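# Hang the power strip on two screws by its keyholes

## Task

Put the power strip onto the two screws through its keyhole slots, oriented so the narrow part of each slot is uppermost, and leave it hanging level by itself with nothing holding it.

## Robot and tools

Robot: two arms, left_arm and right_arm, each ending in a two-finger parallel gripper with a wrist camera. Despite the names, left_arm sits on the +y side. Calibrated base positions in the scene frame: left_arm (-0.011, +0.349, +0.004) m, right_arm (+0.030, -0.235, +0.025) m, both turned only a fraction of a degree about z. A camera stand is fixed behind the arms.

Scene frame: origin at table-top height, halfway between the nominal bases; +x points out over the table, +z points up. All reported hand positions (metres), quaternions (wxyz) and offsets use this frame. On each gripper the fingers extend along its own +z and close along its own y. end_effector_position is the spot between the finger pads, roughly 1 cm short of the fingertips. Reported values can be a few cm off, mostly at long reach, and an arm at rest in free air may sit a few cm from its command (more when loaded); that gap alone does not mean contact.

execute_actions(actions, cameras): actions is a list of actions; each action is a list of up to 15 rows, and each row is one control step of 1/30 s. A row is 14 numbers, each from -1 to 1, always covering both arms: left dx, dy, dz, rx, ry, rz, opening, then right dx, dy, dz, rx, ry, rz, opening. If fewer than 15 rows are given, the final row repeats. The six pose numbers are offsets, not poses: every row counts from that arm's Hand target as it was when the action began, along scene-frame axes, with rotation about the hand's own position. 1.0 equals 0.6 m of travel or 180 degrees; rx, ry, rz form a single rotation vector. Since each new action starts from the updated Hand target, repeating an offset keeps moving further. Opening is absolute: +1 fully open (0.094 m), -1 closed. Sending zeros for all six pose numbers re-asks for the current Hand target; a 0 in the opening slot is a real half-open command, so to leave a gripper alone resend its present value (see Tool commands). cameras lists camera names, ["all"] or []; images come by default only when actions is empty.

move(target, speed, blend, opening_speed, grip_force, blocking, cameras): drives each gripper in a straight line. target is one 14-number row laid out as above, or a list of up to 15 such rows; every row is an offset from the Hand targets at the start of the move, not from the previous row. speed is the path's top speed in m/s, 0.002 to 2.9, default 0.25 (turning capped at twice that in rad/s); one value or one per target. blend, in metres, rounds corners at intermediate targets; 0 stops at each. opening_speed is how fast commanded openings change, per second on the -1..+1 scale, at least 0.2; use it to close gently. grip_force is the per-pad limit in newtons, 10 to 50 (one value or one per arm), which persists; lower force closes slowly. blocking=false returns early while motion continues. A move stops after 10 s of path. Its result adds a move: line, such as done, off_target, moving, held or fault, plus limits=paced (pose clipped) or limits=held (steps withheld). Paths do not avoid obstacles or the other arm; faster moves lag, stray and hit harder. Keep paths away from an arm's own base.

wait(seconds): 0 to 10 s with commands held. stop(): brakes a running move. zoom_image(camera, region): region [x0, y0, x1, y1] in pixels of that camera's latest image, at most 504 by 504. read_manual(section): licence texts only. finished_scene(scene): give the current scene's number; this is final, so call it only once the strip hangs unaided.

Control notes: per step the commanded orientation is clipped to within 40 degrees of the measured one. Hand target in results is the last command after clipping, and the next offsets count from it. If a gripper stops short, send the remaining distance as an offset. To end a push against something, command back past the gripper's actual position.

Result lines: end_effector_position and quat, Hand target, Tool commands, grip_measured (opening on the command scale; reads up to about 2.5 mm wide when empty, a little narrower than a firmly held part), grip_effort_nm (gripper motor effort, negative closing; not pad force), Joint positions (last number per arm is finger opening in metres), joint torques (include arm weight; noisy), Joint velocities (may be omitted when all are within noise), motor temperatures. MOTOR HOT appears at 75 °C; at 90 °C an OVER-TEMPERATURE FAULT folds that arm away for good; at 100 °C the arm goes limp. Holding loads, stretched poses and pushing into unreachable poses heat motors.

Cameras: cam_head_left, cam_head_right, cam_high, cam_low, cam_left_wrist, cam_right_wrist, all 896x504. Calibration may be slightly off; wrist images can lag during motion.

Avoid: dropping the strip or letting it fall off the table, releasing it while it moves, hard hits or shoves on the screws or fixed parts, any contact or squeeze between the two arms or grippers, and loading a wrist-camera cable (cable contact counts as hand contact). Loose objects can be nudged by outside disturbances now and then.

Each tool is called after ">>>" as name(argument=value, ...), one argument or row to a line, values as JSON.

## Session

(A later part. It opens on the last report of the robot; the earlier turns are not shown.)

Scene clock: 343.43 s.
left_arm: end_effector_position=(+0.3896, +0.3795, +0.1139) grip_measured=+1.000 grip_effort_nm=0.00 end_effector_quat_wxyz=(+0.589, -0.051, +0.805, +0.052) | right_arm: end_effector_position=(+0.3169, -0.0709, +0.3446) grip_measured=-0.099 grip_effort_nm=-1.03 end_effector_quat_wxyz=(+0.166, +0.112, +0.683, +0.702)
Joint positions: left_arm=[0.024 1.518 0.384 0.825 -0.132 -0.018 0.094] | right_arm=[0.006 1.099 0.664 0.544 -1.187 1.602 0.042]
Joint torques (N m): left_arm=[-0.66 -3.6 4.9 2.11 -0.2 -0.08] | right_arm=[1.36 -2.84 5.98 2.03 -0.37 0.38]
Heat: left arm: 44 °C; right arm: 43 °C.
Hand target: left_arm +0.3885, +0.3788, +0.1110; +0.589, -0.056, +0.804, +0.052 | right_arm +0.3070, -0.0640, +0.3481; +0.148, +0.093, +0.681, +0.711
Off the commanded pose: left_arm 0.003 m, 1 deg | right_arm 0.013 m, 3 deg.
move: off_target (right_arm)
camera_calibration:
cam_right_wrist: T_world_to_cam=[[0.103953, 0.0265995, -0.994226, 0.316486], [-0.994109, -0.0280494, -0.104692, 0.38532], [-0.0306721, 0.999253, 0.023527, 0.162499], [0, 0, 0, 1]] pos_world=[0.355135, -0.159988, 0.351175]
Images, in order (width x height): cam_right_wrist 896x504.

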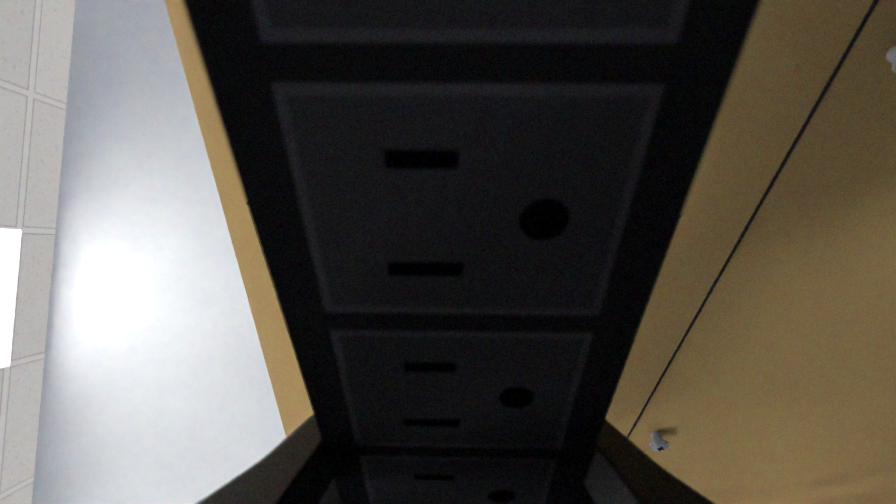

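>>> zoom_image(
  camera="cam_right_wrist",
  region=[560, 0, 896, 240],
)

>>> zoom_image(
  camera="cam_right_wrist",
  region=[560, 240, 896, 480],
)

>>> zoom_image(
  camera="cam_right_wrist",
  region=[140, 0, 380, 240],
)

>>> zoom_image(
  camera="cam_right_wrist",
  region=[160, 240, 400, 480],
)

Scaled by 1.500 from the camera's 896x504 image, which has a finer 1280x720 frame.

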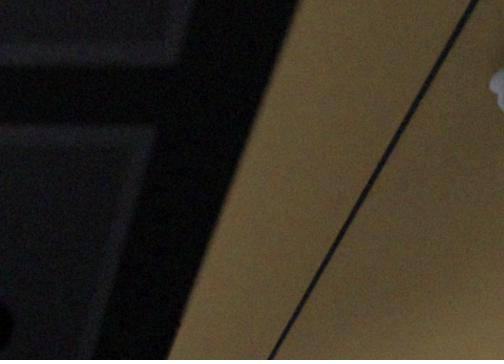

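Scaled by 1.500 from the camera's 896x504 image, which has a finer 1280x720 frame.

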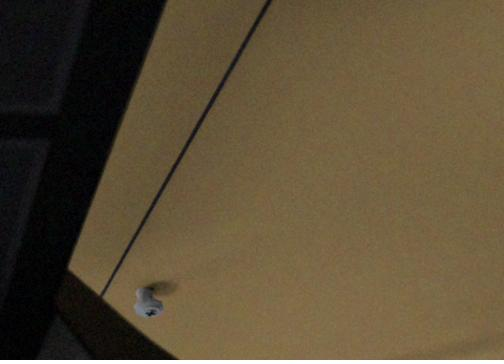

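Scaled by 2.100 from the camera's 896x504 image, which has a finer 1280x720 frame.

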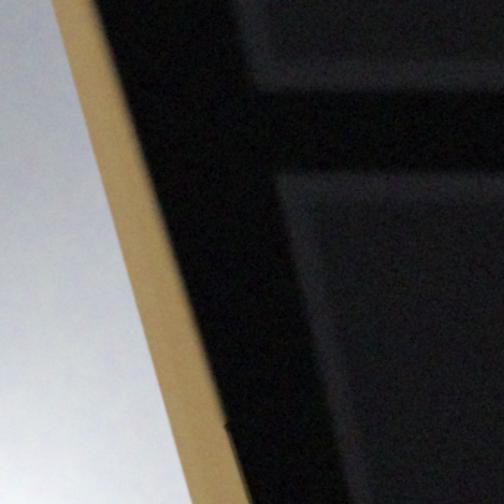

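Scaled by 2.100 from the camera's 896x504 image, which has a finer 1280x720 frame.

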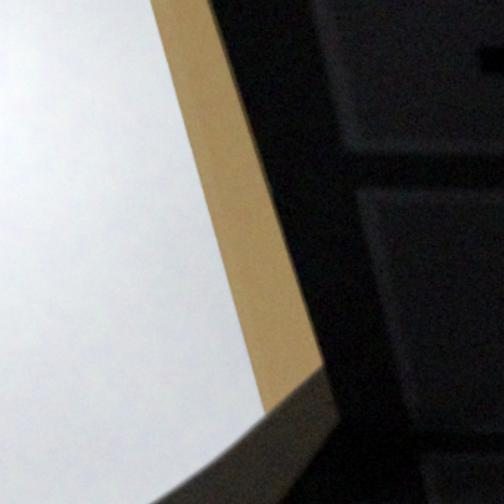

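>>> move(
  target=[0,0,0,0,0,0,1.0,0.003,-0.002,-0.02,-0.0017,0.0279,0.0,-0.4],
  speed=0.08,
  cameras=["cam_right_wrist","cam_high"],
)

Scene clock: 350.13 s.
left_arm: end_effector_position=(+0.3896, +0.3795, +0.1139) grip_measured=+1.000 grip_effort_nm=0.00 end_effector_quat_wxyz=(+0.589, -0.051, +0.805, +0.052) | right_arm: end_effector_position=(+0.3183, -0.0708, +0.3348) grip_measured=-0.099 grip_effort_nm=-1.03 end_effector_quat_wxyz=(+0.143, +0.135, +0.688, +0.698)
Joint positions: left_arm=[0.024 1.518 0.384 0.825 -0.132 -0.018 0.094] | right_arm=[0.006 1.105 0.664 0.483 -1.189 1.602 0.042]
Joint torques (N m): left_arm=[-0.66 -3.6 4.89 2.11 -0.2 -0.08] | right_arm=[0.9 -3.07 6.2 1.7 -0.45 0.36]
Heat: left arm: 44 °C; right arm: 42 °C.
Hand target: left_arm +0.3885, +0.3788, +0.1110; +0.589, -0.056, +0.804, +0.052 | right_arm +0.3088, -0.0652, +0.3361; +0.118, +0.124, +0.689, +0.704
Off the commanded pose: left_arm 0.003 m, 1 deg | right_arm 0.011 m, 3 deg.
move: off_target (right_arm)
camera_calibration:
cam_right_wrist: T_world_to_cam=[[0.0373119, 0.0276562, -0.998921, 0.329474], [-0.998823, -0.0299582, -0.0381377, 0.36473], [-0.0309806, 0.999168, 0.0265059, 0.161744], [0, 0, 0, 1]] pos_world=[0.357018, -0.159795, 0.338741]
Images, in order (width x height): cam_high 896x504, cam_right_wrist 896x504.

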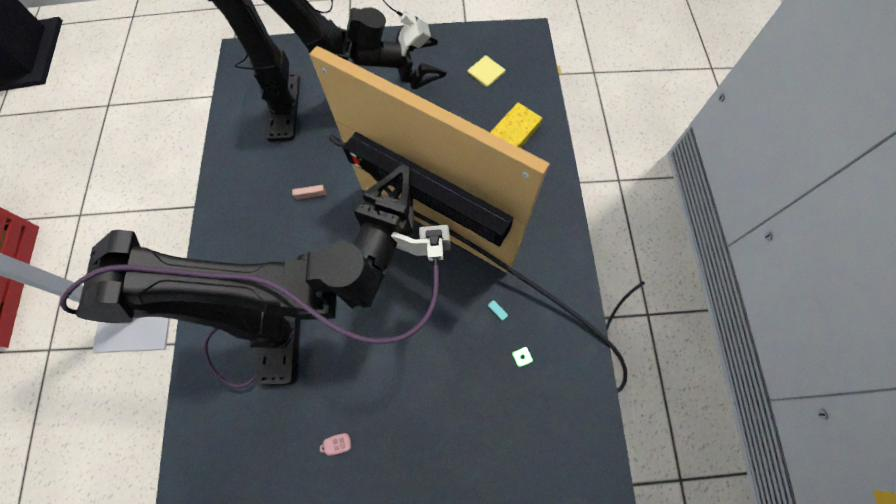

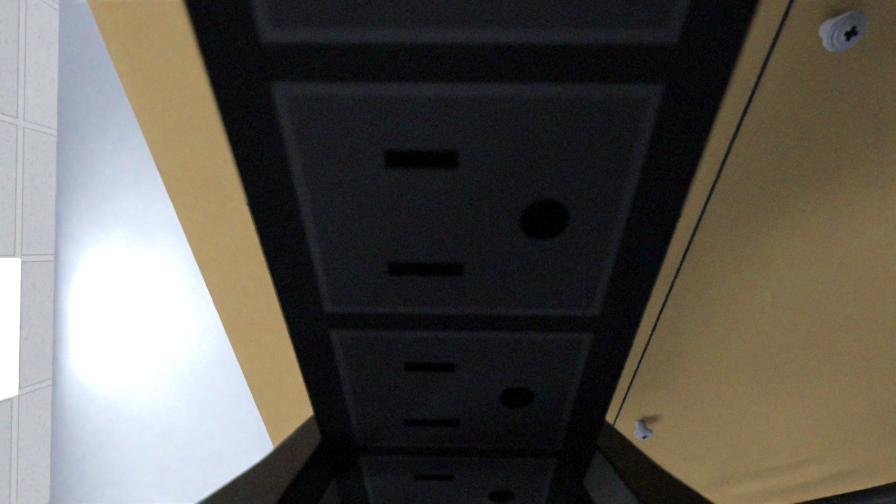

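>>> zoom_image(
  camera="cam_right_wrist",
  region=[560, 0, 896, 240],
)

>>> zoom_image(
  camera="cam_right_wrist",
  region=[560, 240, 896, 480],
)

>>> zoom_image(
  camera="cam_right_wrist",
  region=[800, 0, 880, 60],
)

>>> zoom_image(
  camera="cam_right_wrist",
  region=[600, 400, 680, 460],
)

>>> zoom_image(
  camera="cam_right_wrist",
  region=[80, 0, 330, 240],
)

>>> zoom_image(
  camera="cam_right_wrist",
  region=[150, 230, 400, 470],
)

Scaled by 1.500 from the camera's 896x504 image, which has a finer 1280x720 frame.

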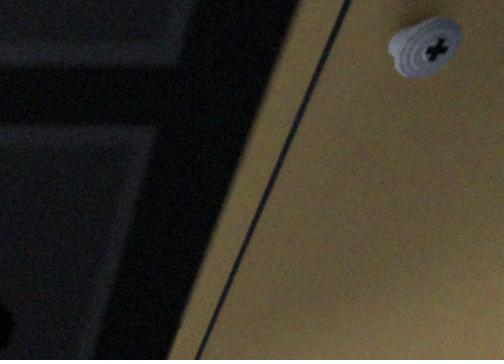

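Scaled by 1.500 from the camera's 896x504 image, which has a finer 1280x720 frame.

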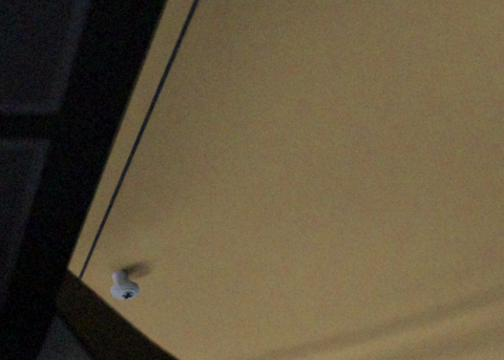

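Scaled by 6.300 from the camera's 896x504 image, which has a finer 1280x720 frame.

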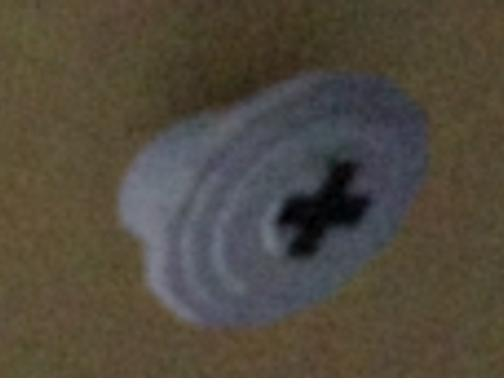

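Scaled by 6.300 from the camera's 896x504 image, which has a finer 1280x720 frame.

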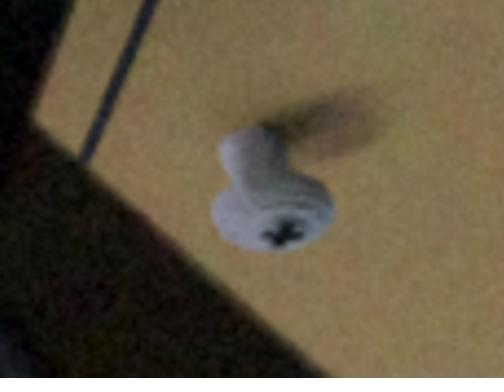

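Scaled by 2.016 from the camera's 896x504 image, which has a finer 1280x720 frame.

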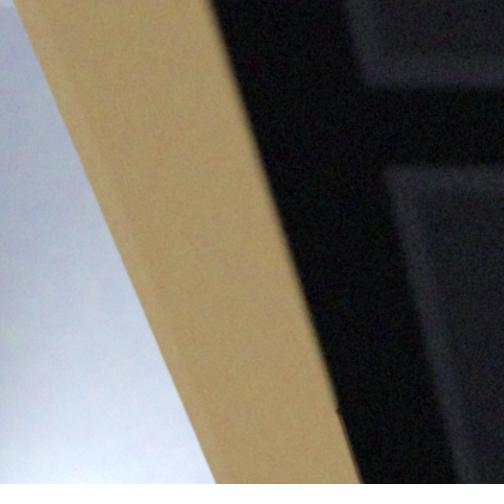

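Scaled by 2.016 from the camera's 896x504 image, which has a finer 1280x720 frame.

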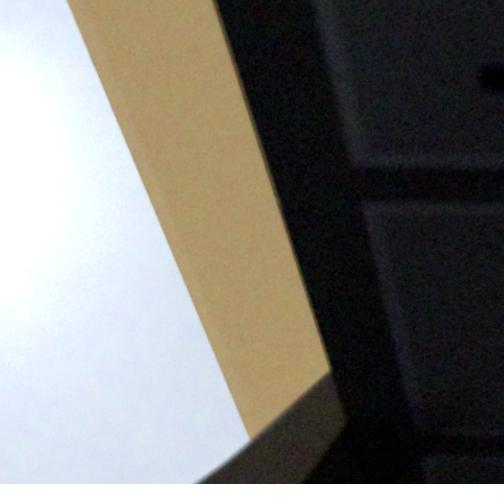

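>>> zoom_image(
  camera="cam_high",
  region=[330, 120, 530, 250],
)

Scaled by 2.520 from the camera's 896x504 image, which has a finer 1280x720 frame.

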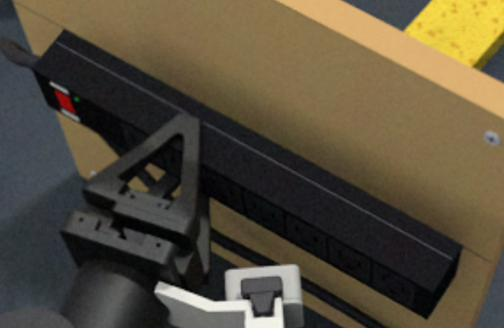

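>>> move(
  target=[0,0,0,0,0,0,1.0,-0.0503,0.0695,-0.1203,-0.0024,0.0069,0.0,-0.4],
  speed=0.08,
  cameras=["cam_right_wrist","cam_head_right","cam_high"],
)

Scene clock: 372.20 s.
left_arm: end_effector_position=(+0.3896, +0.3795, +0.1139) grip_measured=+1.000 grip_effort_nm=0.00 end_effector_quat_wxyz=(+0.589, -0.051, +0.805, +0.052) | right_arm: end_effector_position=(+0.2863, -0.0274, +0.2502) grip_measured=-0.099 grip_effort_nm=-1.03 end_effector_quat_wxyz=(+0.105, +0.159, +0.702, +0.687)
Joint positions: left_arm=[0.024 1.518 0.384 0.825 -0.132 -0.018 0.094] | right_arm=[0.223 1.105 0.376 0.664 -0.992 1.587 0.042]
Joint torques (N m): left_arm=[-0.66 -3.62 4.9 2.11 -0.2 -0.08] | right_arm=[1.21 -4.07 6.02 2.29 -0.29 0.2]
Heat: left arm: 45 °C; right arm: 41 °C.
Hand target: left_arm +0.3885, +0.3788, +0.1110; +0.589, -0.056, +0.804, +0.052 | right_arm +0.2787, -0.0236, +0.2639; +0.111, +0.131, +0.693, +0.700
Off the commanded pose: left_arm 0.003 m, 1 deg | right_arm 0.016 m, 4 deg.
move: off_target (right_arm)
camera_calibration:
cam_right_wrist: T_world_to_cam=[[-0.0544199, 0.00974579, -0.998471, 0.270575], [-0.997357, -0.0487354, 0.0538836, 0.306902], [-0.0481357, 0.998764, 0.0123722, 0.128064], [0, 0, 0, 1]] pos_world=[0.32698, -0.115586, 0.25204]
Images, in order (width x height): cam_head_right 896x504, cam_high 896x504, cam_right_wrist 896x504.

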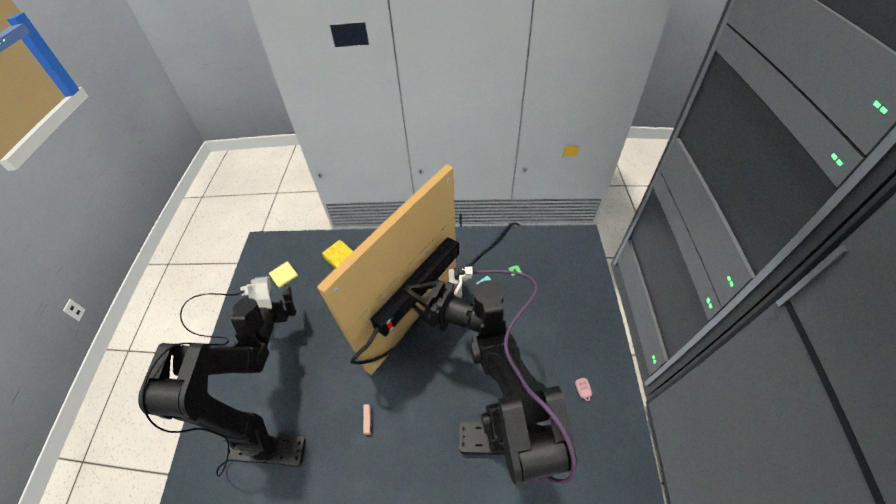

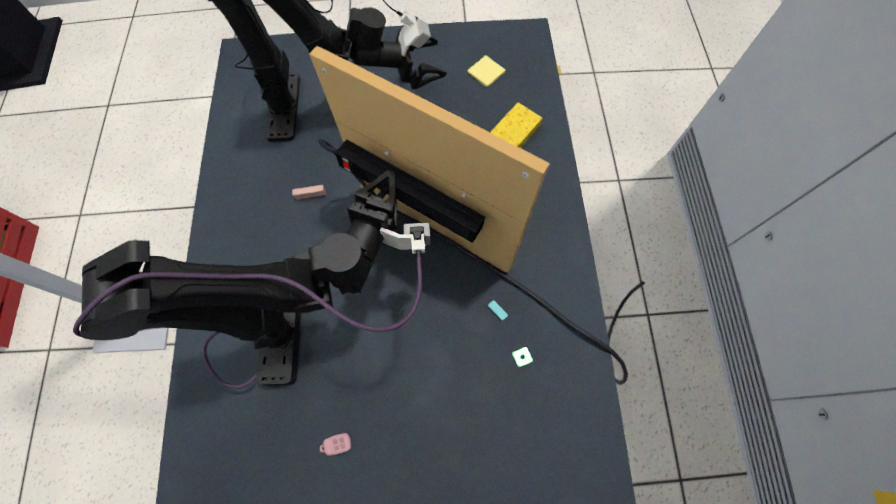

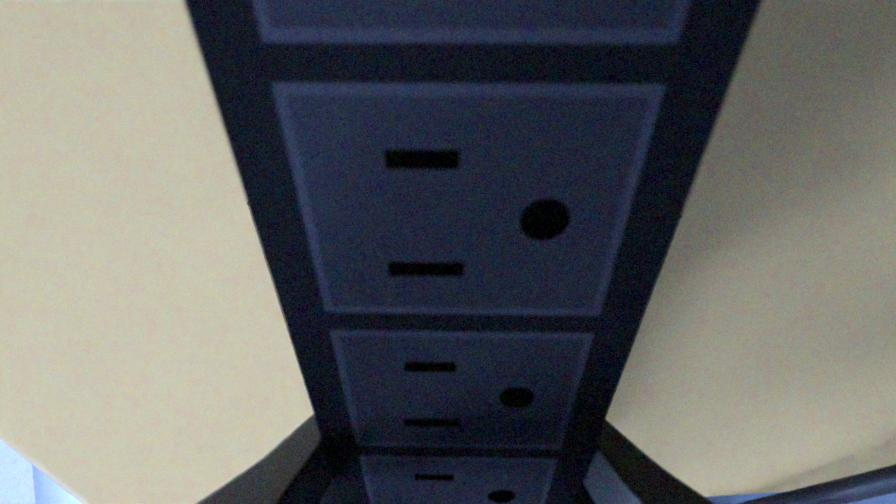

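>>> move(
  target=[0,0,0,0,0,0,1.0,0.0033,-0.0022,0.05,0.0032,-0.0228,-0.0067,-0.4],
  speed=0.06,
)

Scene clock: 375.80 s.
left_arm: end_effector_position=(+0.3896, +0.3795, +0.1139) grip_measured=+1.000 grip_effort_nm=0.00 end_effector_quat_wxyz=(+0.589, -0.051, +0.805, +0.052) | right_arm: end_effector_position=(+0.2851, -0.0296, +0.2639) grip_measured=-0.099 grip_effort_nm=-1.03 end_effector_quat_wxyz=(+0.126, +0.151, +0.696, +0.691)
Joint positions: left_arm=[0.024 1.518 0.384 0.825 -0.132 -0.018 0.094] | right_arm=[0.223 1.056 0.386 0.645 -0.973 1.583 0.042]
Joint torques (N m): left_arm=[-0.65 -3.6 4.9 2.11 -0.2 -0.08] | right_arm=[1.24 -4.72 10.07 2.02 -0.22 0.17]
Heat: left arm: 45 °C; right arm: 40 °C.
Hand target: left_arm +0.3885, +0.3788, +0.1110; +0.589, -0.056, +0.804, +0.052 | right_arm +0.2806, -0.0249, +0.2940; +0.143, +0.113, +0.684, +0.707
Off the commanded pose: left_arm 0.003 m, 1 deg | right_arm 0.031 m, 5 deg.
move: off_target (right_arm)

>>> move(
  target=[0,0,0,0,0,0,1.0,0.0155,0.0135,0.0,0.0016,-0.0091,0.0,-0.4],
  speed=0.05,
  cameras=["cam_right_wrist"],
)

Scene clock: 377.97 s.
left_arm: end_effector_position=(+0.3896, +0.3795, +0.1139) grip_measured=+1.000 grip_effort_nm=0.00 end_effector_quat_wxyz=(+0.589, -0.051, +0.805, +0.052) | right_arm: end_effector_position=(+0.2898, -0.0229, +0.2645) grip_measured=-0.099 grip_effort_nm=-1.03 end_effector_quat_wxyz=(+0.132, +0.143, +0.695, +0.692)
Joint positions: left_arm=[0.024 1.518 0.384 0.825 -0.132 -0.018 0.094] | right_arm=[0.25 1.097 0.398 0.686 -0.948 1.575 0.042]
Joint torques (N m): left_arm=[-0.66 -3.62 4.89 2.11 -0.2 -0.08] | right_arm=[1.11 -2.59 10.11 2.35 -0.21 0.11]
Heat: left arm: 45 °C; right arm: 41 °C.
Hand target: left_arm +0.3885, +0.3788, +0.1110; +0.589, -0.056, +0.804, +0.052 | right_arm +0.2899, -0.0167, +0.2938; +0.152, +0.104, +0.680, +0.710
Off the commanded pose: left_arm 0.003 m, 1 deg | right_arm 0.030 m, 6 deg.
move: off_target (right_arm)
camera_calibration:
cam_right_wrist: T_world_to_cam=[[0.00805627, 0.0148051, -0.999858, 0.267371], [-0.999429, -0.0326861, -0.00853681, 0.327252], [-0.0328078, 0.999356, 0.0145333, 0.118578], [0, 0, 0, 1]] pos_world=[0.328801, -0.111764, 0.268404]
Images, in order (width x height): cam_right_wrist 896x504.

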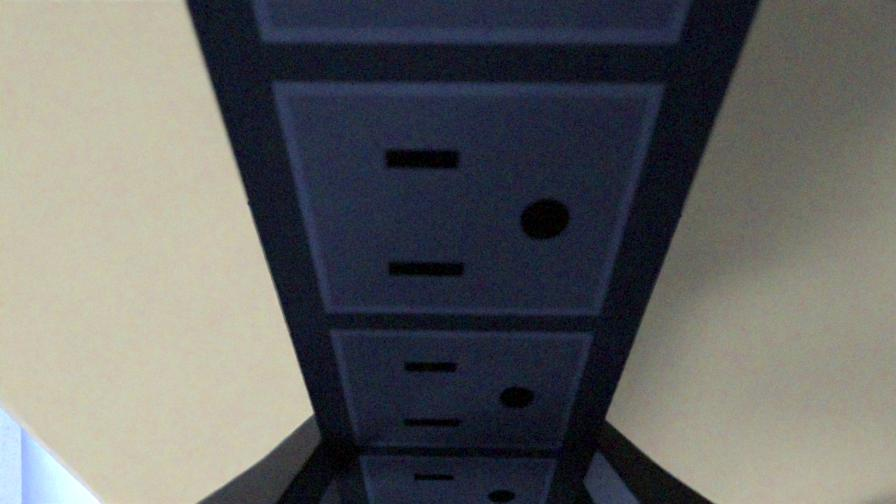

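>>> move(
  target=[0,0,0,0,0,0,1.0,0.0165,0.0135,0.0,0.0,-0.002,0.0,-0.4],
  speed=0.04,
)

Scene clock: 380.27 s.
left_arm: end_effector_position=(+0.3896, +0.3795, +0.1139) grip_measured=+1.000 grip_effort_nm=0.00 end_effector_quat_wxyz=(+0.589, -0.051, +0.805, +0.052) | right_arm: end_effector_position=(+0.2988, -0.0148, +0.2649) grip_measured=-0.099 grip_effort_nm=-1.03 end_effector_quat_wxyz=(+0.133, +0.139, +0.696, +0.692)
Joint positions: left_arm=[0.024 1.518 0.384 0.825 -0.132 -0.018 0.094] | right_arm=[0.276 1.16 0.43 0.72 -0.927 1.569 0.042]
Joint torques (N m): left_arm=[-0.66 -3.6 4.9 2.11 -0.21 -0.08] | right_arm=[1.2 -3.02 10.04 2.42 -0.17 0.12]
Heat: left arm: 45 °C; right arm: 41 °C.
Hand target: left_arm +0.3885, +0.3788, +0.1110; +0.589, -0.056, +0.804, +0.052 | right_arm +0.2998, -0.0087, +0.2940; +0.154, +0.101, +0.679, +0.710
Off the commanded pose: left_arm 0.003 m, 1 deg | right_arm 0.030 m, 6 deg.
move: off_target (right_arm)

>>> move(
  target=[0,0,0,0,0,0,1.0,0.005,0.0085,0.0,0.0,-0.001,0.0,-0.4],
  speed=0.03,
)

Scene clock: 381.67 s.
left_arm: end_effector_position=(+0.3896, +0.3795, +0.1139) grip_measured=+1.000 grip_effort_nm=0.00 end_effector_quat_wxyz=(+0.589, -0.051, +0.805, +0.052) | right_arm: end_effector_position=(+0.2991, -0.0127, +0.2647) grip_measured=-0.099 grip_effort_nm=-1.03 end_effector_quat_wxyz=(+0.134, +0.137, +0.696, +0.692)
Joint positions: left_arm=[0.024 1.518 0.384 0.825 -0.132 -0.018 0.094] | right_arm=[0.284 1.168 0.431 0.728 -0.921 1.567 0.042]
Joint torques (N m): left_arm=[-0.66 -3.6 4.9 2.11 -0.2 -0.07] | right_arm=[1.92 -2.11 10.81 2.37 -0.06 0.16]
Heat: left arm: 45 °C; right arm: 41 °C.
Hand target: left_arm +0.3885, +0.3788, +0.1110; +0.589, -0.056, +0.804, +0.052 | right_arm +0.3028, -0.0036, +0.2940; +0.155, +0.100, +0.679, +0.711
Off the commanded pose: left_arm 0.003 m, 1 deg | right_arm 0.031 m, 6 deg.
move: off_target (right_arm)

>>> move(
  target=[0,0,0,0,0,0,1.0,0.0,0.0,-0.02,0.0,-0.003,0.0,-0.4],
  speed=0.03,
)

Scene clock: 383.90 s.
left_arm: end_effector_position=(+0.3896, +0.3795, +0.1139) grip_measured=+1.000 grip_effort_nm=0.00 end_effector_quat_wxyz=(+0.589, -0.051, +0.805, +0.052) | right_arm: end_effector_position=(+0.2993, -0.0124, +0.2646) grip_measured=-0.099 grip_effort_nm=-1.03 end_effector_quat_wxyz=(+0.130, +0.126, +0.694, +0.697)
Joint positions: left_arm=[0.024 1.518 0.384 0.825 -0.132 -0.018 0.094] | right_arm=[0.274 1.196 0.431 0.776 -0.953 1.575 0.042]
Joint torques (N m): left_arm=[-0.66 -3.59 4.9 2.11 -0.2 -0.08] | right_arm=[3.02 -1.59 7.83 2.59 0.3 -0.02]
Heat: left arm: 45 °C; right arm: 42 °C.
Hand target: left_arm +0.3885, +0.3788, +0.1110; +0.589, -0.056, +0.804, +0.052 | right_arm +0.3028, -0.0035, +0.2819; +0.158, +0.097, +0.678, +0.711
Off the commanded pose: left_arm 0.003 m, 1 deg | right_arm 0.020 m, 5 deg.
move: off_target (right_arm)

>>> move(
  target=[0,0,0,0,0,0,1.0,0.0,0.0,-0.018,0.0,0.0,0.0,-0.4],
  speed=0.03,
)

Scene clock: 386.20 s.
left_arm: end_effector_position=(+0.3896, +0.3795, +0.1139) grip_measured=+1.000 grip_effort_nm=0.00 end_effector_quat_wxyz=(+0.589, -0.051, +0.805, +0.052) | right_arm: end_effector_position=(+0.2991, -0.0127, +0.2636) grip_measured=-0.099 grip_effort_nm=-1.03 end_effector_quat_wxyz=(+0.134, +0.120, +0.685, +0.706)
Joint positions: left_arm=[0.024 1.518 0.384 0.825 -0.132 -0.018 0.094] | right_arm=[0.272 1.228 0.407 0.877 -0.958 1.603 0.042]
Joint torques (N m): left_arm=[-0.68 -3.62 4.9 2.11 -0.2 -0.08] | right_arm=[3.4 -1.07 7.34 2.19 0.36 -0.31]
Heat: left arm: 45 °C; right arm: 42 °C.
Hand target: left_arm +0.3885, +0.3788, +0.1110; +0.589, -0.056, +0.804, +0.052 | right_arm +0.3028, -0.0035, +0.2712; +0.158, +0.097, +0.678, +0.711
Off the commanded pose: left_arm 0.003 m, 1 deg | right_arm 0.012 m, 4 deg.
move: off_target (right_arm)

>>> move(
  target=[0,0,0,0,0,0,1.0,-0.004,-0.006,0.0,-0.006,0.004,0.0,-0.4],
  speed=0.03,
)

Scene clock: 388.33 s.
left_arm: end_effector_position=(+0.3896, +0.3795, +0.1139) grip_measured=+1.000 grip_effort_nm=0.00 end_effector_quat_wxyz=(+0.589, -0.051, +0.805, +0.052) | right_arm: end_effector_position=(+0.2991, -0.0129, +0.2608) grip_measured=-0.099 grip_effort_nm=-1.03 end_effector_quat_wxyz=(+0.139, +0.114, +0.690, +0.701)
Joint positions: left_arm=[0.024 1.518 0.384 0.825 -0.132 -0.018 0.094] | right_arm=[0.271 1.227 0.407 0.86 -0.96 1.572 0.042]
Joint torques (N m): left_arm=[-0.66 -3.59 4.92 2.11 -0.2 -0.08] | right_arm=[2.36 -3.74 7.68 1.77 0.23 -0.17]
Heat: left arm: 45 °C; right arm: 42 °C.
Hand target: left_arm +0.3885, +0.3788, +0.1110; +0.589, -0.056, +0.804, +0.052 | right_arm +0.3005, -0.0072, +0.2712; +0.155, +0.100, +0.686, +0.704
Off the commanded pose: left_arm 0.003 m, 1 deg | right_arm 0.012 m, 2 deg.
move: off_target (right_arm)

>>> wait(
  seconds=0.1,
  cameras=["cam_high"],
)

>>> zoom_image(
  camera="cam_high",
  region=[400, 170, 500, 250],
)

>>> zoom_image(
  camera="cam_high",
  region=[320, 120, 500, 250],
)

Scene clock: 391.77 s.
left_arm: end_effector_position=(+0.3896, +0.3795, +0.1139) grip_measured=+1.000 grip_effort_nm=0.00 end_effector_quat_wxyz=(+0.589, -0.051, +0.805, +0.052) | right_arm: end_effector_position=(+0.2991, -0.0128, +0.2607) grip_measured=-0.099 grip_effort_nm=-1.03 end_effector_quat_wxyz=(+0.139, +0.114, +0.690, +0.701)
Joint positions: left_arm=[0.024 1.518 0.384 0.825 -0.132 -0.018 0.094] | right_arm=[0.271 1.227 0.407 0.859 -0.96 1.57 0.042]
Joint torques (N m): left_arm=[-0.66 -3.6 4.89 2.11 -0.21 -0.08] | right_arm=[1.99 -3.66 7.62 1.8 0.22 -0.12]
Heat: left arm: 45 °C; right arm: 42 °C.
Hand target: left_arm +0.3885, +0.3788, +0.1110; +0.589, -0.056, +0.804, +0.052 | right_arm +0.3004, -0.0072, +0.2712; +0.155, +0.100, +0.686, +0.704
Tool commands: left_gripper/opening=+1.0 right_gripper/opening=-0.4
Off the commanded pose: left_arm 0.003 m, 1 deg | right_arm 0.012 m, 2 deg.
wait: 0.10 s; at rest from the start
Images, in order (width x height): cam_high 896x504.

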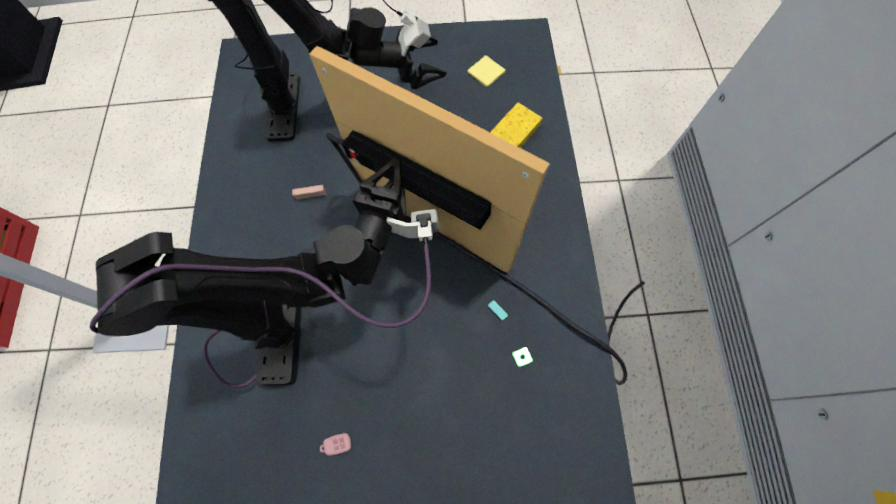

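Scaled by 5.040 from the camera's 896x504 image, which has a finer 1280x720 frame.

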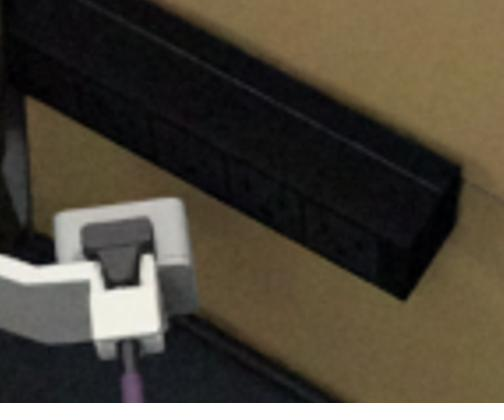

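Scaled by 2.800 from the camera's 896x504 image, which has a finer 1280x720 frame.

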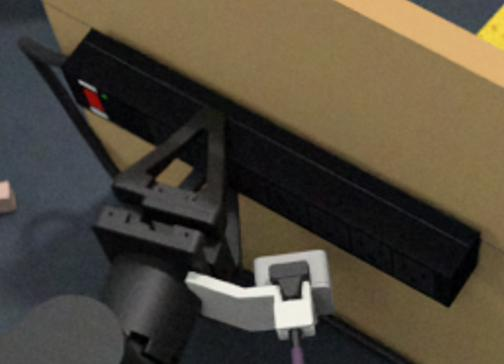

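>>> wait(
  seconds=0.1,
  cameras=["cam_head_left", "cam_head_right", "cam_right_wrist"],
)

>>> zoom_image(
  camera="cam_head_right",
  region=[350, 220, 480, 370],
)

>>> zoom_image(
  camera="cam_head_left",
  region=[340, 200, 470, 370],
)

Scene clock: 394.87 s.
left_arm: end_effector_position=(+0.3896, +0.3795, +0.1139) grip_measured=+1.000 grip_effort_nm=0.00 end_effector_quat_wxyz=(+0.589, -0.051, +0.805, +0.052) | right_arm: end_effector_position=(+0.2991, -0.0128, +0.2607) grip_measured=-0.099 grip_effort_nm=-1.03 end_effector_quat_wxyz=(+0.139, +0.114, +0.690, +0.701)
Joint positions: left_arm=[0.024 1.518 0.384 0.825 -0.132 -0.018 0.094] | right_arm=[0.271 1.227 0.407 0.859 -0.96 1.57 0.042]
Joint torques (N m): left_arm=[-0.66 -3.6 4.9 2.11 -0.21 -0.08] | right_arm=[1.99 -3.62 7.61 1.79 0.22 -0.11]
Heat: left arm: 45 °C; right arm: 42 °C.
Hand target: left_arm +0.3885, +0.3788, +0.1110; +0.589, -0.056, +0.804, +0.052 | right_arm +0.3004, -0.0072, +0.2712; +0.155, +0.100, +0.686, +0.704
Tool commands: left_gripper/opening=+1.0 right_gripper/opening=-0.4
Off the commanded pose: left_arm 0.003 m, 1 deg | right_arm 0.012 m, 2 deg.
wait: 0.10 s; at rest from the start
camera_calibration:
cam_right_wrist: T_world_to_cam=[[0.0620208, 0.0265006, -0.997723, 0.246799], [-0.995875, -0.0646886, -0.0636241, 0.349751], [-0.0662274, 0.997554, 0.0223793, 0.116741], [0, 0, 0, 1]] pos_world=[0.340733, -0.100371, 0.265878]
Images, in order (width x height): cam_head_left 896x504, cam_head_right 896x504, cam_right_wrist 896x504.

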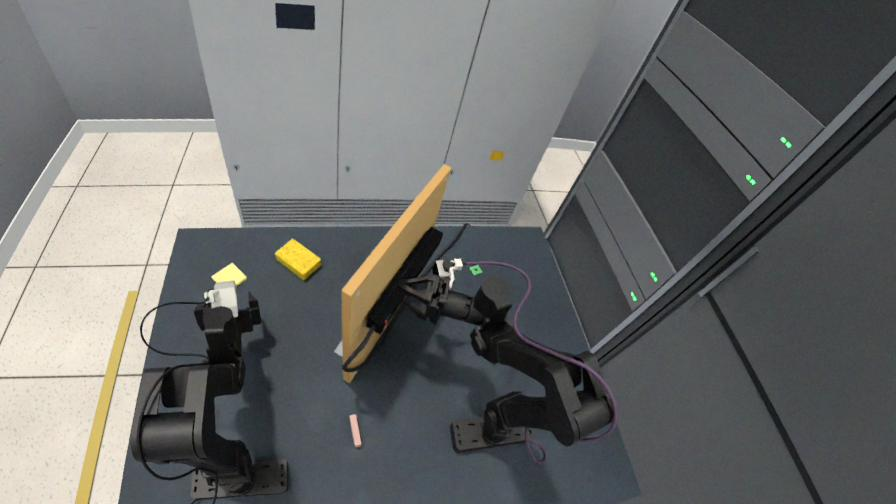

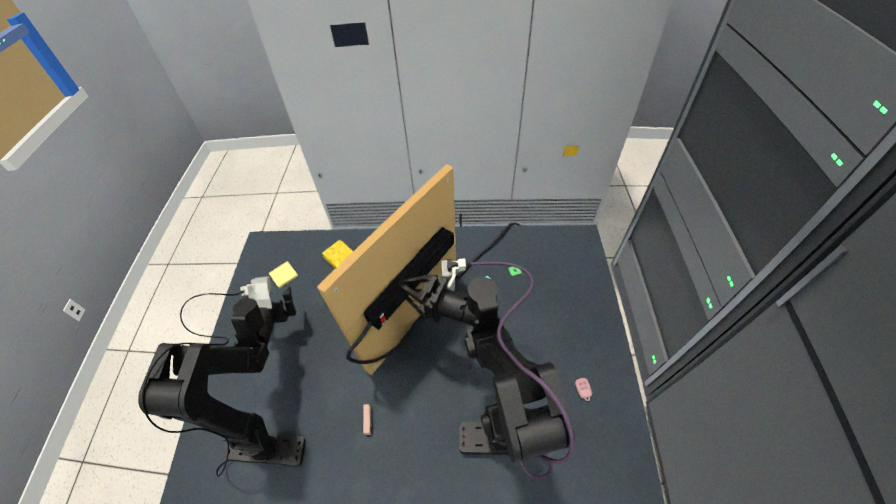

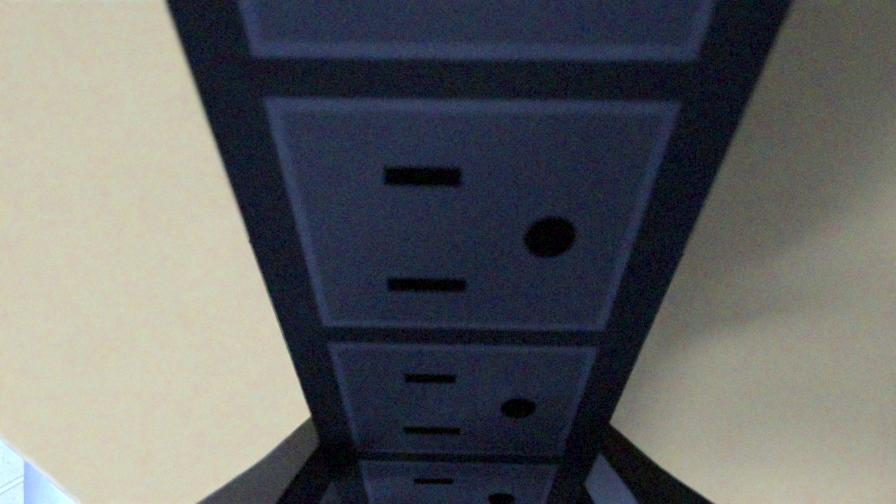

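Scaled by 3.360 from the camera's 896x504 image, which has a finer 1280x720 frame.

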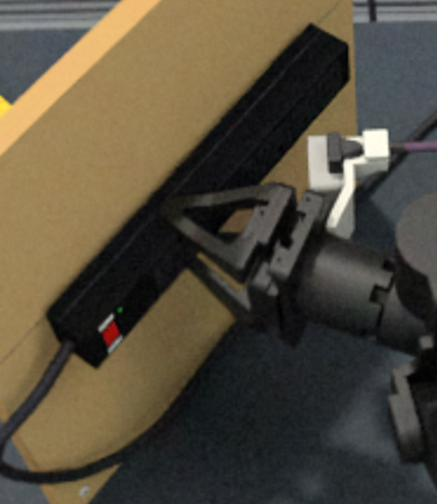

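Scaled by 2.965 from the camera's 896x504 image, which has a finer 1280x720 frame.

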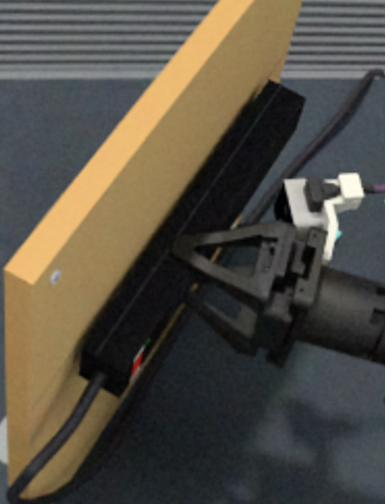

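>>> move(
  target=[
    [0,0,0,0,0,0,1.0,-0.014,-0.0213,0.01,0.0,0.0,0.0,-0.4],
    [0,0,0,0,0,0,1.0,-0.014,-0.0213,0.095,0.0062,0.0013,0.0,-0.4],
  ],
  speed=0.06,
  blend=[0.005,0],
)

Scene clock: 406.57 s.
left_arm: end_effector_position=(+0.3896, +0.3795, +0.1139) grip_measured=+1.000 grip_effort_nm=0.00 end_effector_quat_wxyz=(+0.589, -0.051, +0.805, +0.052) | right_arm: end_effector_position=(+0.2975, -0.0211, +0.2954) grip_measured=-0.099 grip_effort_nm=-1.03 end_effector_quat_wxyz=(+0.136, +0.136, +0.695, +0.693)
Joint positions: left_arm=[0.024 1.518 0.384 0.825 -0.132 -0.018 0.094] | right_arm=[0.248 1.078 0.516 0.556 -0.955 1.565 0.042]
Joint torques (N m): left_arm=[-0.68 -3.6 4.9 2.11 -0.2 -0.08] | right_arm=[0.13 -5.3 10.15 2.09 -0.26 0.22]
Heat: left arm: 45 °C; right arm: 43 °C.
Hand target: left_arm +0.3885, +0.3788, +0.1110; +0.589, -0.056, +0.804, +0.052 | right_arm +0.2919, -0.0199, +0.3282; +0.152, +0.103, +0.679, +0.710
Off the commanded pose: left_arm 0.003 m, 1 deg | right_arm 0.033 m, 5 deg.
move: off_target (right_arm)

>>> move(
  target=[0,0,0,0,0,0,1.0,0.0095,0.0225,0.0,0.0,0.0,0.0139,-0.4],
  speed=0.05,
)

Scene clock: 408.77 s.
left_arm: end_effector_position=(+0.3896, +0.3795, +0.1139) grip_measured=+1.000 grip_effort_nm=0.00 end_effector_quat_wxyz=(+0.589, -0.051, +0.805, +0.052) | right_arm: end_effector_position=(+0.3017, -0.0133, +0.2971) grip_measured=-0.099 grip_effort_nm=-1.03 end_effector_quat_wxyz=(+0.126, +0.129, +0.698, +0.693)
Joint positions: left_arm=[0.024 1.518 0.384 0.825 -0.132 -0.018 0.094] | right_arm=[0.267 1.122 0.55 0.561 -0.961 1.565 0.042]
Joint torques (N m): left_arm=[-0.65 -3.6 4.89 2.11 -0.2 -0.08] | right_arm=[1.16 -2.97 10.74 2.33 -0.34 0.23]
Heat: left arm: 45 °C; right arm: 43 °C.
Hand target: left_arm +0.3885, +0.3788, +0.1110; +0.589, -0.056, +0.804, +0.052 | right_arm +0.2977, -0.0065, +0.3282; +0.137, +0.088, +0.681, +0.714
Off the commanded pose: left_arm 0.003 m, 1 deg | right_arm 0.032 m, 6 deg.
move: off_target (right_arm)

>>> move(
  target=[0,0,0,0,0,0,1.0,0.0075,0.0155,-0.002,0.0,0.0,0.0,-0.4],
  speed=0.05,
)

Scene clock: 410.20 s.
left_arm: end_effector_position=(+0.3896, +0.3795, +0.1139) grip_measured=+1.000 grip_effort_nm=0.00 end_effector_quat_wxyz=(+0.589, -0.051, +0.805, +0.052) | right_arm: end_effector_position=(+0.3029, -0.0079, +0.2962) grip_measured=-0.099 grip_effort_nm=-1.03 end_effector_quat_wxyz=(+0.124, +0.127, +0.698, +0.694)
Joint positions: left_arm=[0.024 1.518 0.384 0.825 -0.132 -0.018 0.094] | right_arm=[0.287 1.141 0.557 0.573 -0.947 1.565 0.042]
Joint torques (N m): left_arm=[-0.66 -3.6 4.9 2.11 -0.21 -0.08] | right_arm=[2.37 -2.06 11.21 2.43 -0.11 0.22]
Heat: left arm: 45 °C; right arm: 43 °C.
Hand target: left_arm +0.3885, +0.3788, +0.1110; +0.589, -0.056, +0.804, +0.052 | right_arm +0.3022, +0.0028, +0.3269; +0.137, +0.088, +0.681, +0.714
Off the commanded pose: left_arm 0.003 m, 1 deg | right_arm 0.033 m, 6 deg.
move: off_target (right_arm)

>>> move(
  target=[0,0,0,0,0,0,1.0,-0.003,-0.0045,-0.055,0.0,0.0,0.0,-0.4],
  speed=0.05,
)

Scene clock: 412.27 s.
left_arm: end_effector_position=(+0.3896, +0.3795, +0.1139) grip_measured=+1.000 grip_effort_nm=0.00 end_effector_quat_wxyz=(+0.589, -0.051, +0.805, +0.052) | right_arm: end_effector_position=(+0.3026, -0.0079, +0.2909) grip_measured=-0.099 grip_effort_nm=-1.03 end_effector_quat_wxyz=(+0.139, +0.103, +0.685, +0.708)
Joint positions: left_arm=[0.024 1.518 0.384 0.825 -0.132 -0.018 0.094] | right_arm=[0.281 1.193 0.501 0.762 -0.967 1.583 0.042]
Joint torques (N m): left_arm=[-0.66 -3.6 4.9 2.11 -0.2 -0.08] | right_arm=[2.47 -1.35 6.78 2.18 0.06 0.06]
Heat: left arm: 45 °C; right arm: 43 °C.
Hand target: left_arm +0.3885, +0.3788, +0.1110; +0.589, -0.056, +0.804, +0.052 | right_arm +0.3004, +0.0002, +0.2940; +0.137, +0.088, +0.681, +0.714
Off the commanded pose: left_arm 0.003 m, 1 deg | right_arm 0.009 m, 2 deg.
move: done

>>> move(
  target=[0,0,0,0,0,0,1.0,-0.0055,-0.0085,-0.01,0.0,0.0,0.0,-0.4],
  speed=0.05,
)

Scene clock: 413.80 s.
left_arm: end_effector_position=(+0.3896, +0.3795, +0.1139) grip_measured=+1.000 grip_effort_nm=0.00 end_effector_quat_wxyz=(+0.589, -0.051, +0.805, +0.052) | right_arm: end_effector_position=(+0.3027, -0.0084, +0.2801) grip_measured=-0.099 grip_effort_nm=-1.03 end_effector_quat_wxyz=(+0.137, +0.107, +0.689, +0.704)
Joint positions: left_arm=[0.024 1.518 0.384 0.825 -0.132 -0.018 0.094] | right_arm=[0.28 1.208 0.477 0.781 -0.963 1.575 0.042]
Joint torques (N m): left_arm=[-0.66 -3.6 4.9 2.11 -0.2 -0.08] | right_arm=[0.88 -3.43 6 2.22 -0.24 0.14]
Heat: left arm: 45 °C; right arm: 43 °C.
Hand target: left_arm +0.3885, +0.3788, +0.1110; +0.589, -0.056, +0.804, +0.052 | right_arm +0.2971, -0.0050, +0.2879; +0.137, +0.088, +0.681, +0.714
Off the commanded pose: left_arm 0.003 m, 1 deg | right_arm 0.010 m, 3 deg.
move: off_target (right_arm)

>>> move(
  target=[0,0,0,0,0,0,1.0,0.0,0.0,-0.012,0.0,0.0,0.0,-0.4],
  speed=0.04,
)

Scene clock: 415.37 s.
left_arm: end_effector_position=(+0.3896, +0.3795, +0.1139) grip_measured=+1.000 grip_effort_nm=0.00 end_effector_quat_wxyz=(+0.589, -0.051, +0.805, +0.052) | right_arm: end_effector_position=(+0.3024, -0.0085, +0.2782) grip_measured=-0.099 grip_effort_nm=-1.03 end_effector_quat_wxyz=(+0.141, +0.103, +0.685, +0.707)
Joint positions: left_arm=[0.024 1.518 0.384 0.825 -0.132 -0.018 0.094] | right_arm=[0.28 1.222 0.461 0.833 -0.963 1.582 0.042]
Joint torques (N m): left_arm=[-0.66 -3.6 4.89 2.11 -0.2 -0.08] | right_arm=[0.77 -2.67 5.55 2.13 -0.17 0.11]
Heat: left arm: 45 °C; right arm: 42 °C.
Hand target: left_arm +0.3885, +0.3788, +0.1110; +0.589, -0.056, +0.804, +0.052 | right_arm +0.2971, -0.0050, +0.2807; +0.137, +0.088, +0.681, +0.714
Off the commanded pose: left_arm 0.003 m, 1 deg | right_arm 0.007 m, 2 deg.
move: done

>>> move(
  target=[0,0,0,0,0,0,1.0,0.0,0.0,-0.012,0.0,0.0,0.0,-0.4],
  speed=0.04,
  cameras=["cam_high","cam_head_right"],
)

>>> zoom_image(
  camera="cam_high",
  region=[320, 120, 500, 250],
)

>>> zoom_image(
  camera="cam_head_right",
  region=[350, 220, 480, 370],
)

Scene clock: 417.30 s.
left_arm: end_effector_position=(+0.3896, +0.3795, +0.1139) grip_measured=+1.000 grip_effort_nm=0.00 end_effector_quat_wxyz=(+0.589, -0.051, +0.805, +0.052) | right_arm: end_effector_position=(+0.3021, -0.0086, +0.2778) grip_measured=-0.099 grip_effort_nm=-1.03 end_effector_quat_wxyz=(+0.148, +0.096, +0.679, +0.712)
Joint positions: left_arm=[0.024 1.518 0.384 0.825 -0.132 -0.018 0.094] | right_arm=[0.28 1.241 0.444 0.899 -0.963 1.59 0.042]
Joint torques (N m): left_arm=[-0.66 -3.6 4.89 2.11 -0.2 -0.08] | right_arm=[0.68 -2.66 5.08 1.89 -0.14 0.09]
Heat: left arm: 45 °C; right arm: 42 °C.
Hand target: left_arm +0.3885, +0.3788, +0.1110; +0.589, -0.056, +0.804, +0.052 | right_arm +0.2971, -0.0050, +0.2735; +0.137, +0.088, +0.681, +0.714
Off the commanded pose: left_arm 0.003 m, 1 deg | right_arm 0.007 m, 2 deg.
move: done
Images, in order (width x height): cam_head_right 896x504, cam_high 896x504.

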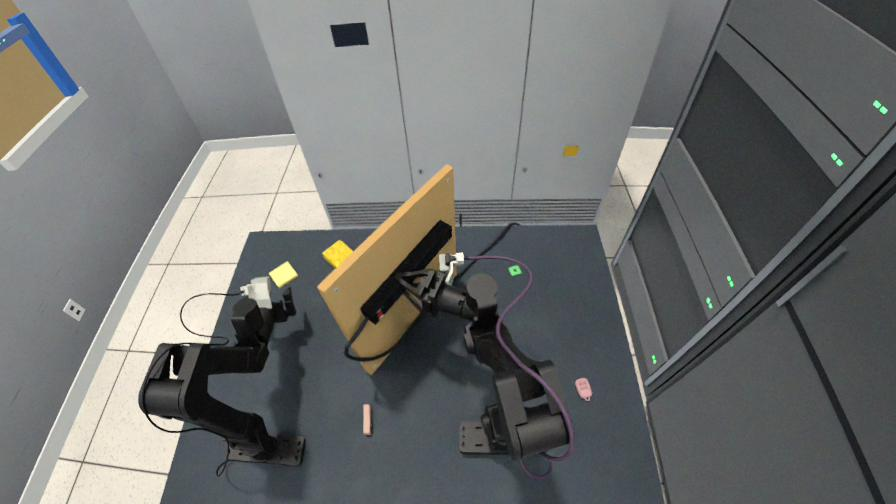

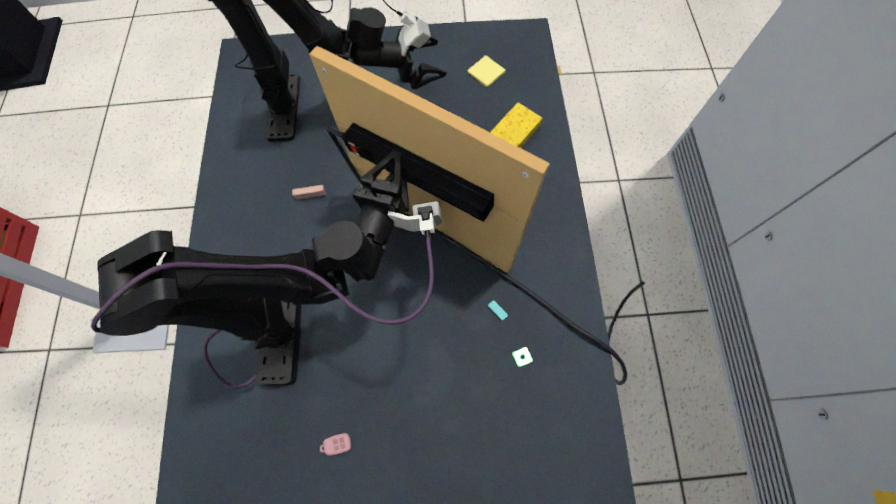

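Scaled by 2.800 from the camera's 896x504 image, which has a finer 1280x720 frame.

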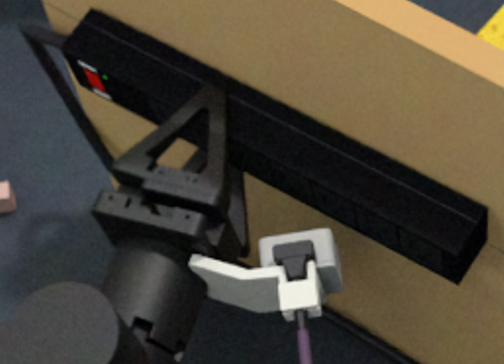

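Scaled by 3.360 from the camera's 896x504 image, which has a finer 1280x720 frame.

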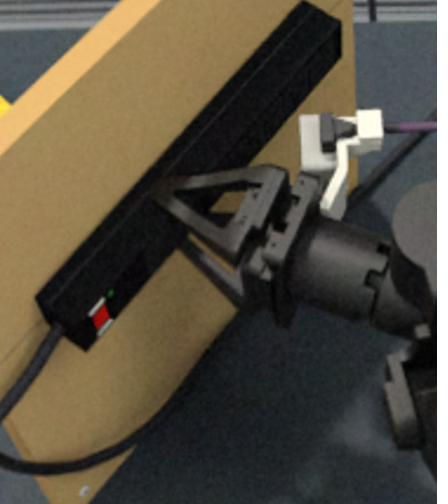

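>>> move(
  target=[0,0,0,0,0,0,1.0,-0.0055,-0.0085,0.01,-0.0047,0.013,0.0,-0.4],
  speed=0.04,
)

Scene clock: 421.53 s.
left_arm: end_effector_position=(+0.3896, +0.3795, +0.1139) grip_measured=+1.000 grip_effort_nm=0.00 end_effector_quat_wxyz=(+0.589, -0.051, +0.805, +0.052) | right_arm: end_effector_position=(+0.2999, -0.0116, +0.2767) grip_measured=-0.099 grip_effort_nm=-1.03 end_effector_quat_wxyz=(+0.140, +0.108, +0.684, +0.707)
Joint positions: left_arm=[0.024 1.518 0.384 0.825 -0.132 -0.018 0.094] | right_arm=[0.272 1.205 0.444 0.831 -0.965 1.59 0.042]
Joint torques (N m): left_arm=[-0.66 -3.6 4.89 2.11 -0.2 -0.07] | right_arm=[0.08 -4.81 7.34 1.36 -0.33 0.07]
Heat: left arm: 45 °C; right arm: 41 °C.
Hand target: left_arm +0.3885, +0.3788, +0.1110; +0.589, -0.056, +0.804, +0.052 | right_arm +0.2938, -0.0101, +0.2795; +0.124, +0.102, +0.689, +0.707
Off the commanded pose: left_arm 0.003 m, 1 deg | right_arm 0.007 m, 2 deg.
move: done

>>> move(
  target=[0,0,0,0,0,0,1.0,0.0,0.0,-0.02,-0.004,0.006,0.0,-0.4],
  speed=0.04,
)

Scene clock: 423.03 s.
left_arm: end_effector_position=(+0.3896, +0.3795, +0.1139) grip_measured=+1.000 grip_effort_nm=0.00 end_effector_quat_wxyz=(+0.589, -0.051, +0.805, +0.052) | right_arm: end_effector_position=(+0.2999, -0.0116, +0.2768) grip_measured=-0.099 grip_effort_nm=-1.03 end_effector_quat_wxyz=(+0.142, +0.106, +0.684, +0.707)
Joint positions: left_arm=[0.024 1.518 0.384 0.825 -0.132 -0.018 0.094] | right_arm=[0.272 1.205 0.444 0.831 -0.965 1.585 0.042]
Joint torques (N m): left_arm=[-0.66 -3.62 4.9 2.11 -0.2 -0.08] | right_arm=[-0.38 -3.23 5.57 1.33 -0.32 -0.03]
Heat: left arm: 45 °C; right arm: 41 °C.
Hand target: left_arm +0.3885, +0.3788, +0.1110; +0.589, -0.056, +0.804, +0.052 | right_arm +0.2938, -0.0101, +0.2676; +0.118, +0.108, +0.695, +0.701
Off the commanded pose: left_arm 0.003 m, 1 deg | right_arm 0.011 m, 3 deg.
move: off_target (right_arm)

>>> move(
  target=[0,0,0,0,0,0,1.0,0.0,0.0,-0.014,0.0,0.0,0.0,-0.4],
  speed=0.04,
)

Scene clock: 424.40 s.
left_arm: end_effector_position=(+0.3896, +0.3795, +0.1139) grip_measured=+1.000 grip_effort_nm=0.00 end_effector_quat_wxyz=(+0.589, -0.051, +0.805, +0.052) | right_arm: end_effector_position=(+0.2998, -0.0114, +0.2769) grip_measured=-0.099 grip_effort_nm=-1.03 end_effector_quat_wxyz=(+0.146, +0.101, +0.683, +0.709)
Joint positions: left_arm=[0.024 1.518 0.384 0.825 -0.132 -0.018 0.094] | right_arm=[0.272 1.213 0.439 0.857 -0.967 1.583 0.042]
Joint torques (N m): left_arm=[-0.66 -3.6 4.9 2.11 -0.21 -0.08] | right_arm=[0.05 -2.11 4.15 1.5 -0.31 -0.04]
Heat: left arm: 45 °C; right arm: 41 °C.
Hand target: left_arm +0.3885, +0.3788, +0.1110; +0.589, -0.056, +0.804, +0.052 | right_arm +0.2938, -0.0101, +0.2591; +0.118, +0.108, +0.695, +0.701
Off the commanded pose: left_arm 0.003 m, 1 deg | right_arm 0.019 m, 4 deg.
move: off_target (right_arm)

>>> move(
  target=[
    [0,0,0,0,0,0,1.0,-0.0085,-0.0128,0.02,0.0006,0.0069,0.0,-0.4],
    [0,0,0,0,0,0,1.0,-0.0085,-0.0128,0.013,0.0006,0.0069,0.0,-0.4],
  ],
  speed=0.05,
)

Scene clock: 430.37 s.
left_arm: end_effector_position=(+0.3896, +0.3795, +0.1139) grip_measured=+1.000 grip_effort_nm=0.00 end_effector_quat_wxyz=(+0.589, -0.051, +0.805, +0.052) | right_arm: end_effector_position=(+0.2974, -0.0186, +0.2552) grip_measured=-0.099 grip_effort_nm=-1.03 end_effector_quat_wxyz=(+0.105, +0.142, +0.703, +0.689)
Joint positions: left_arm=[0.024 1.518 0.384 0.825 -0.132 -0.018 0.094] | right_arm=[0.242 1.186 0.43 0.705 -0.996 1.575 0.042]
Joint torques (N m): left_arm=[-0.66 -3.6 4.89 2.11 -0.21 -0.08] | right_arm=[-0.27 -5.22 5.68 2.16 -0.38 0.13]
Heat: left arm: 45 °C; right arm: 41 °C.
Hand target: left_arm +0.3885, +0.3788, +0.1110; +0.589, -0.056, +0.804, +0.052 | right_arm +0.2887, -0.0177, +0.2670; +0.110, +0.115, +0.695, +0.701
Off the commanded pose: left_arm 0.003 m, 1 deg | right_arm 0.015 m, 3 deg.
move: off_target (right_arm)

>>> move(
  target=[0,0,0,0,0,0,1.0,-0.001,0.001,0.037,0.0009,-0.0207,0.0,-0.4],
  speed=0.05,
)

Scene clock: 432.27 s.
left_arm: end_effector_position=(+0.3896, +0.3795, +0.1139) grip_measured=+1.000 grip_effort_nm=0.00 end_effector_quat_wxyz=(+0.589, -0.051, +0.805, +0.052) | right_arm: end_effector_position=(+0.2936, -0.0194, +0.2613) grip_measured=-0.099 grip_effort_nm=-1.03 end_effector_quat_wxyz=(+0.118, +0.130, +0.702, +0.690)
Joint positions: left_arm=[0.024 1.518 0.384 0.825 -0.132 -0.018 0.094] | right_arm=[0.242 1.153 0.43 0.685 -0.996 1.553 0.042]
Joint torques (N m): left_arm=[-0.66 -3.59 4.9 2.11 -0.21 -0.08] | right_arm=[0.21 -5.96 9.11 2.04 -0.4 0.19]
Heat: left arm: 45 °C; right arm: 41 °C.
Hand target: left_arm +0.3885, +0.3788, +0.1110; +0.589, -0.056, +0.804, +0.052 | right_arm +0.2882, -0.0171, +0.2891; +0.132, +0.093, +0.691, +0.705
Off the commanded pose: left_arm 0.003 m, 1 deg | right_arm 0.029 m, 5 deg.
move: off_target (right_arm)


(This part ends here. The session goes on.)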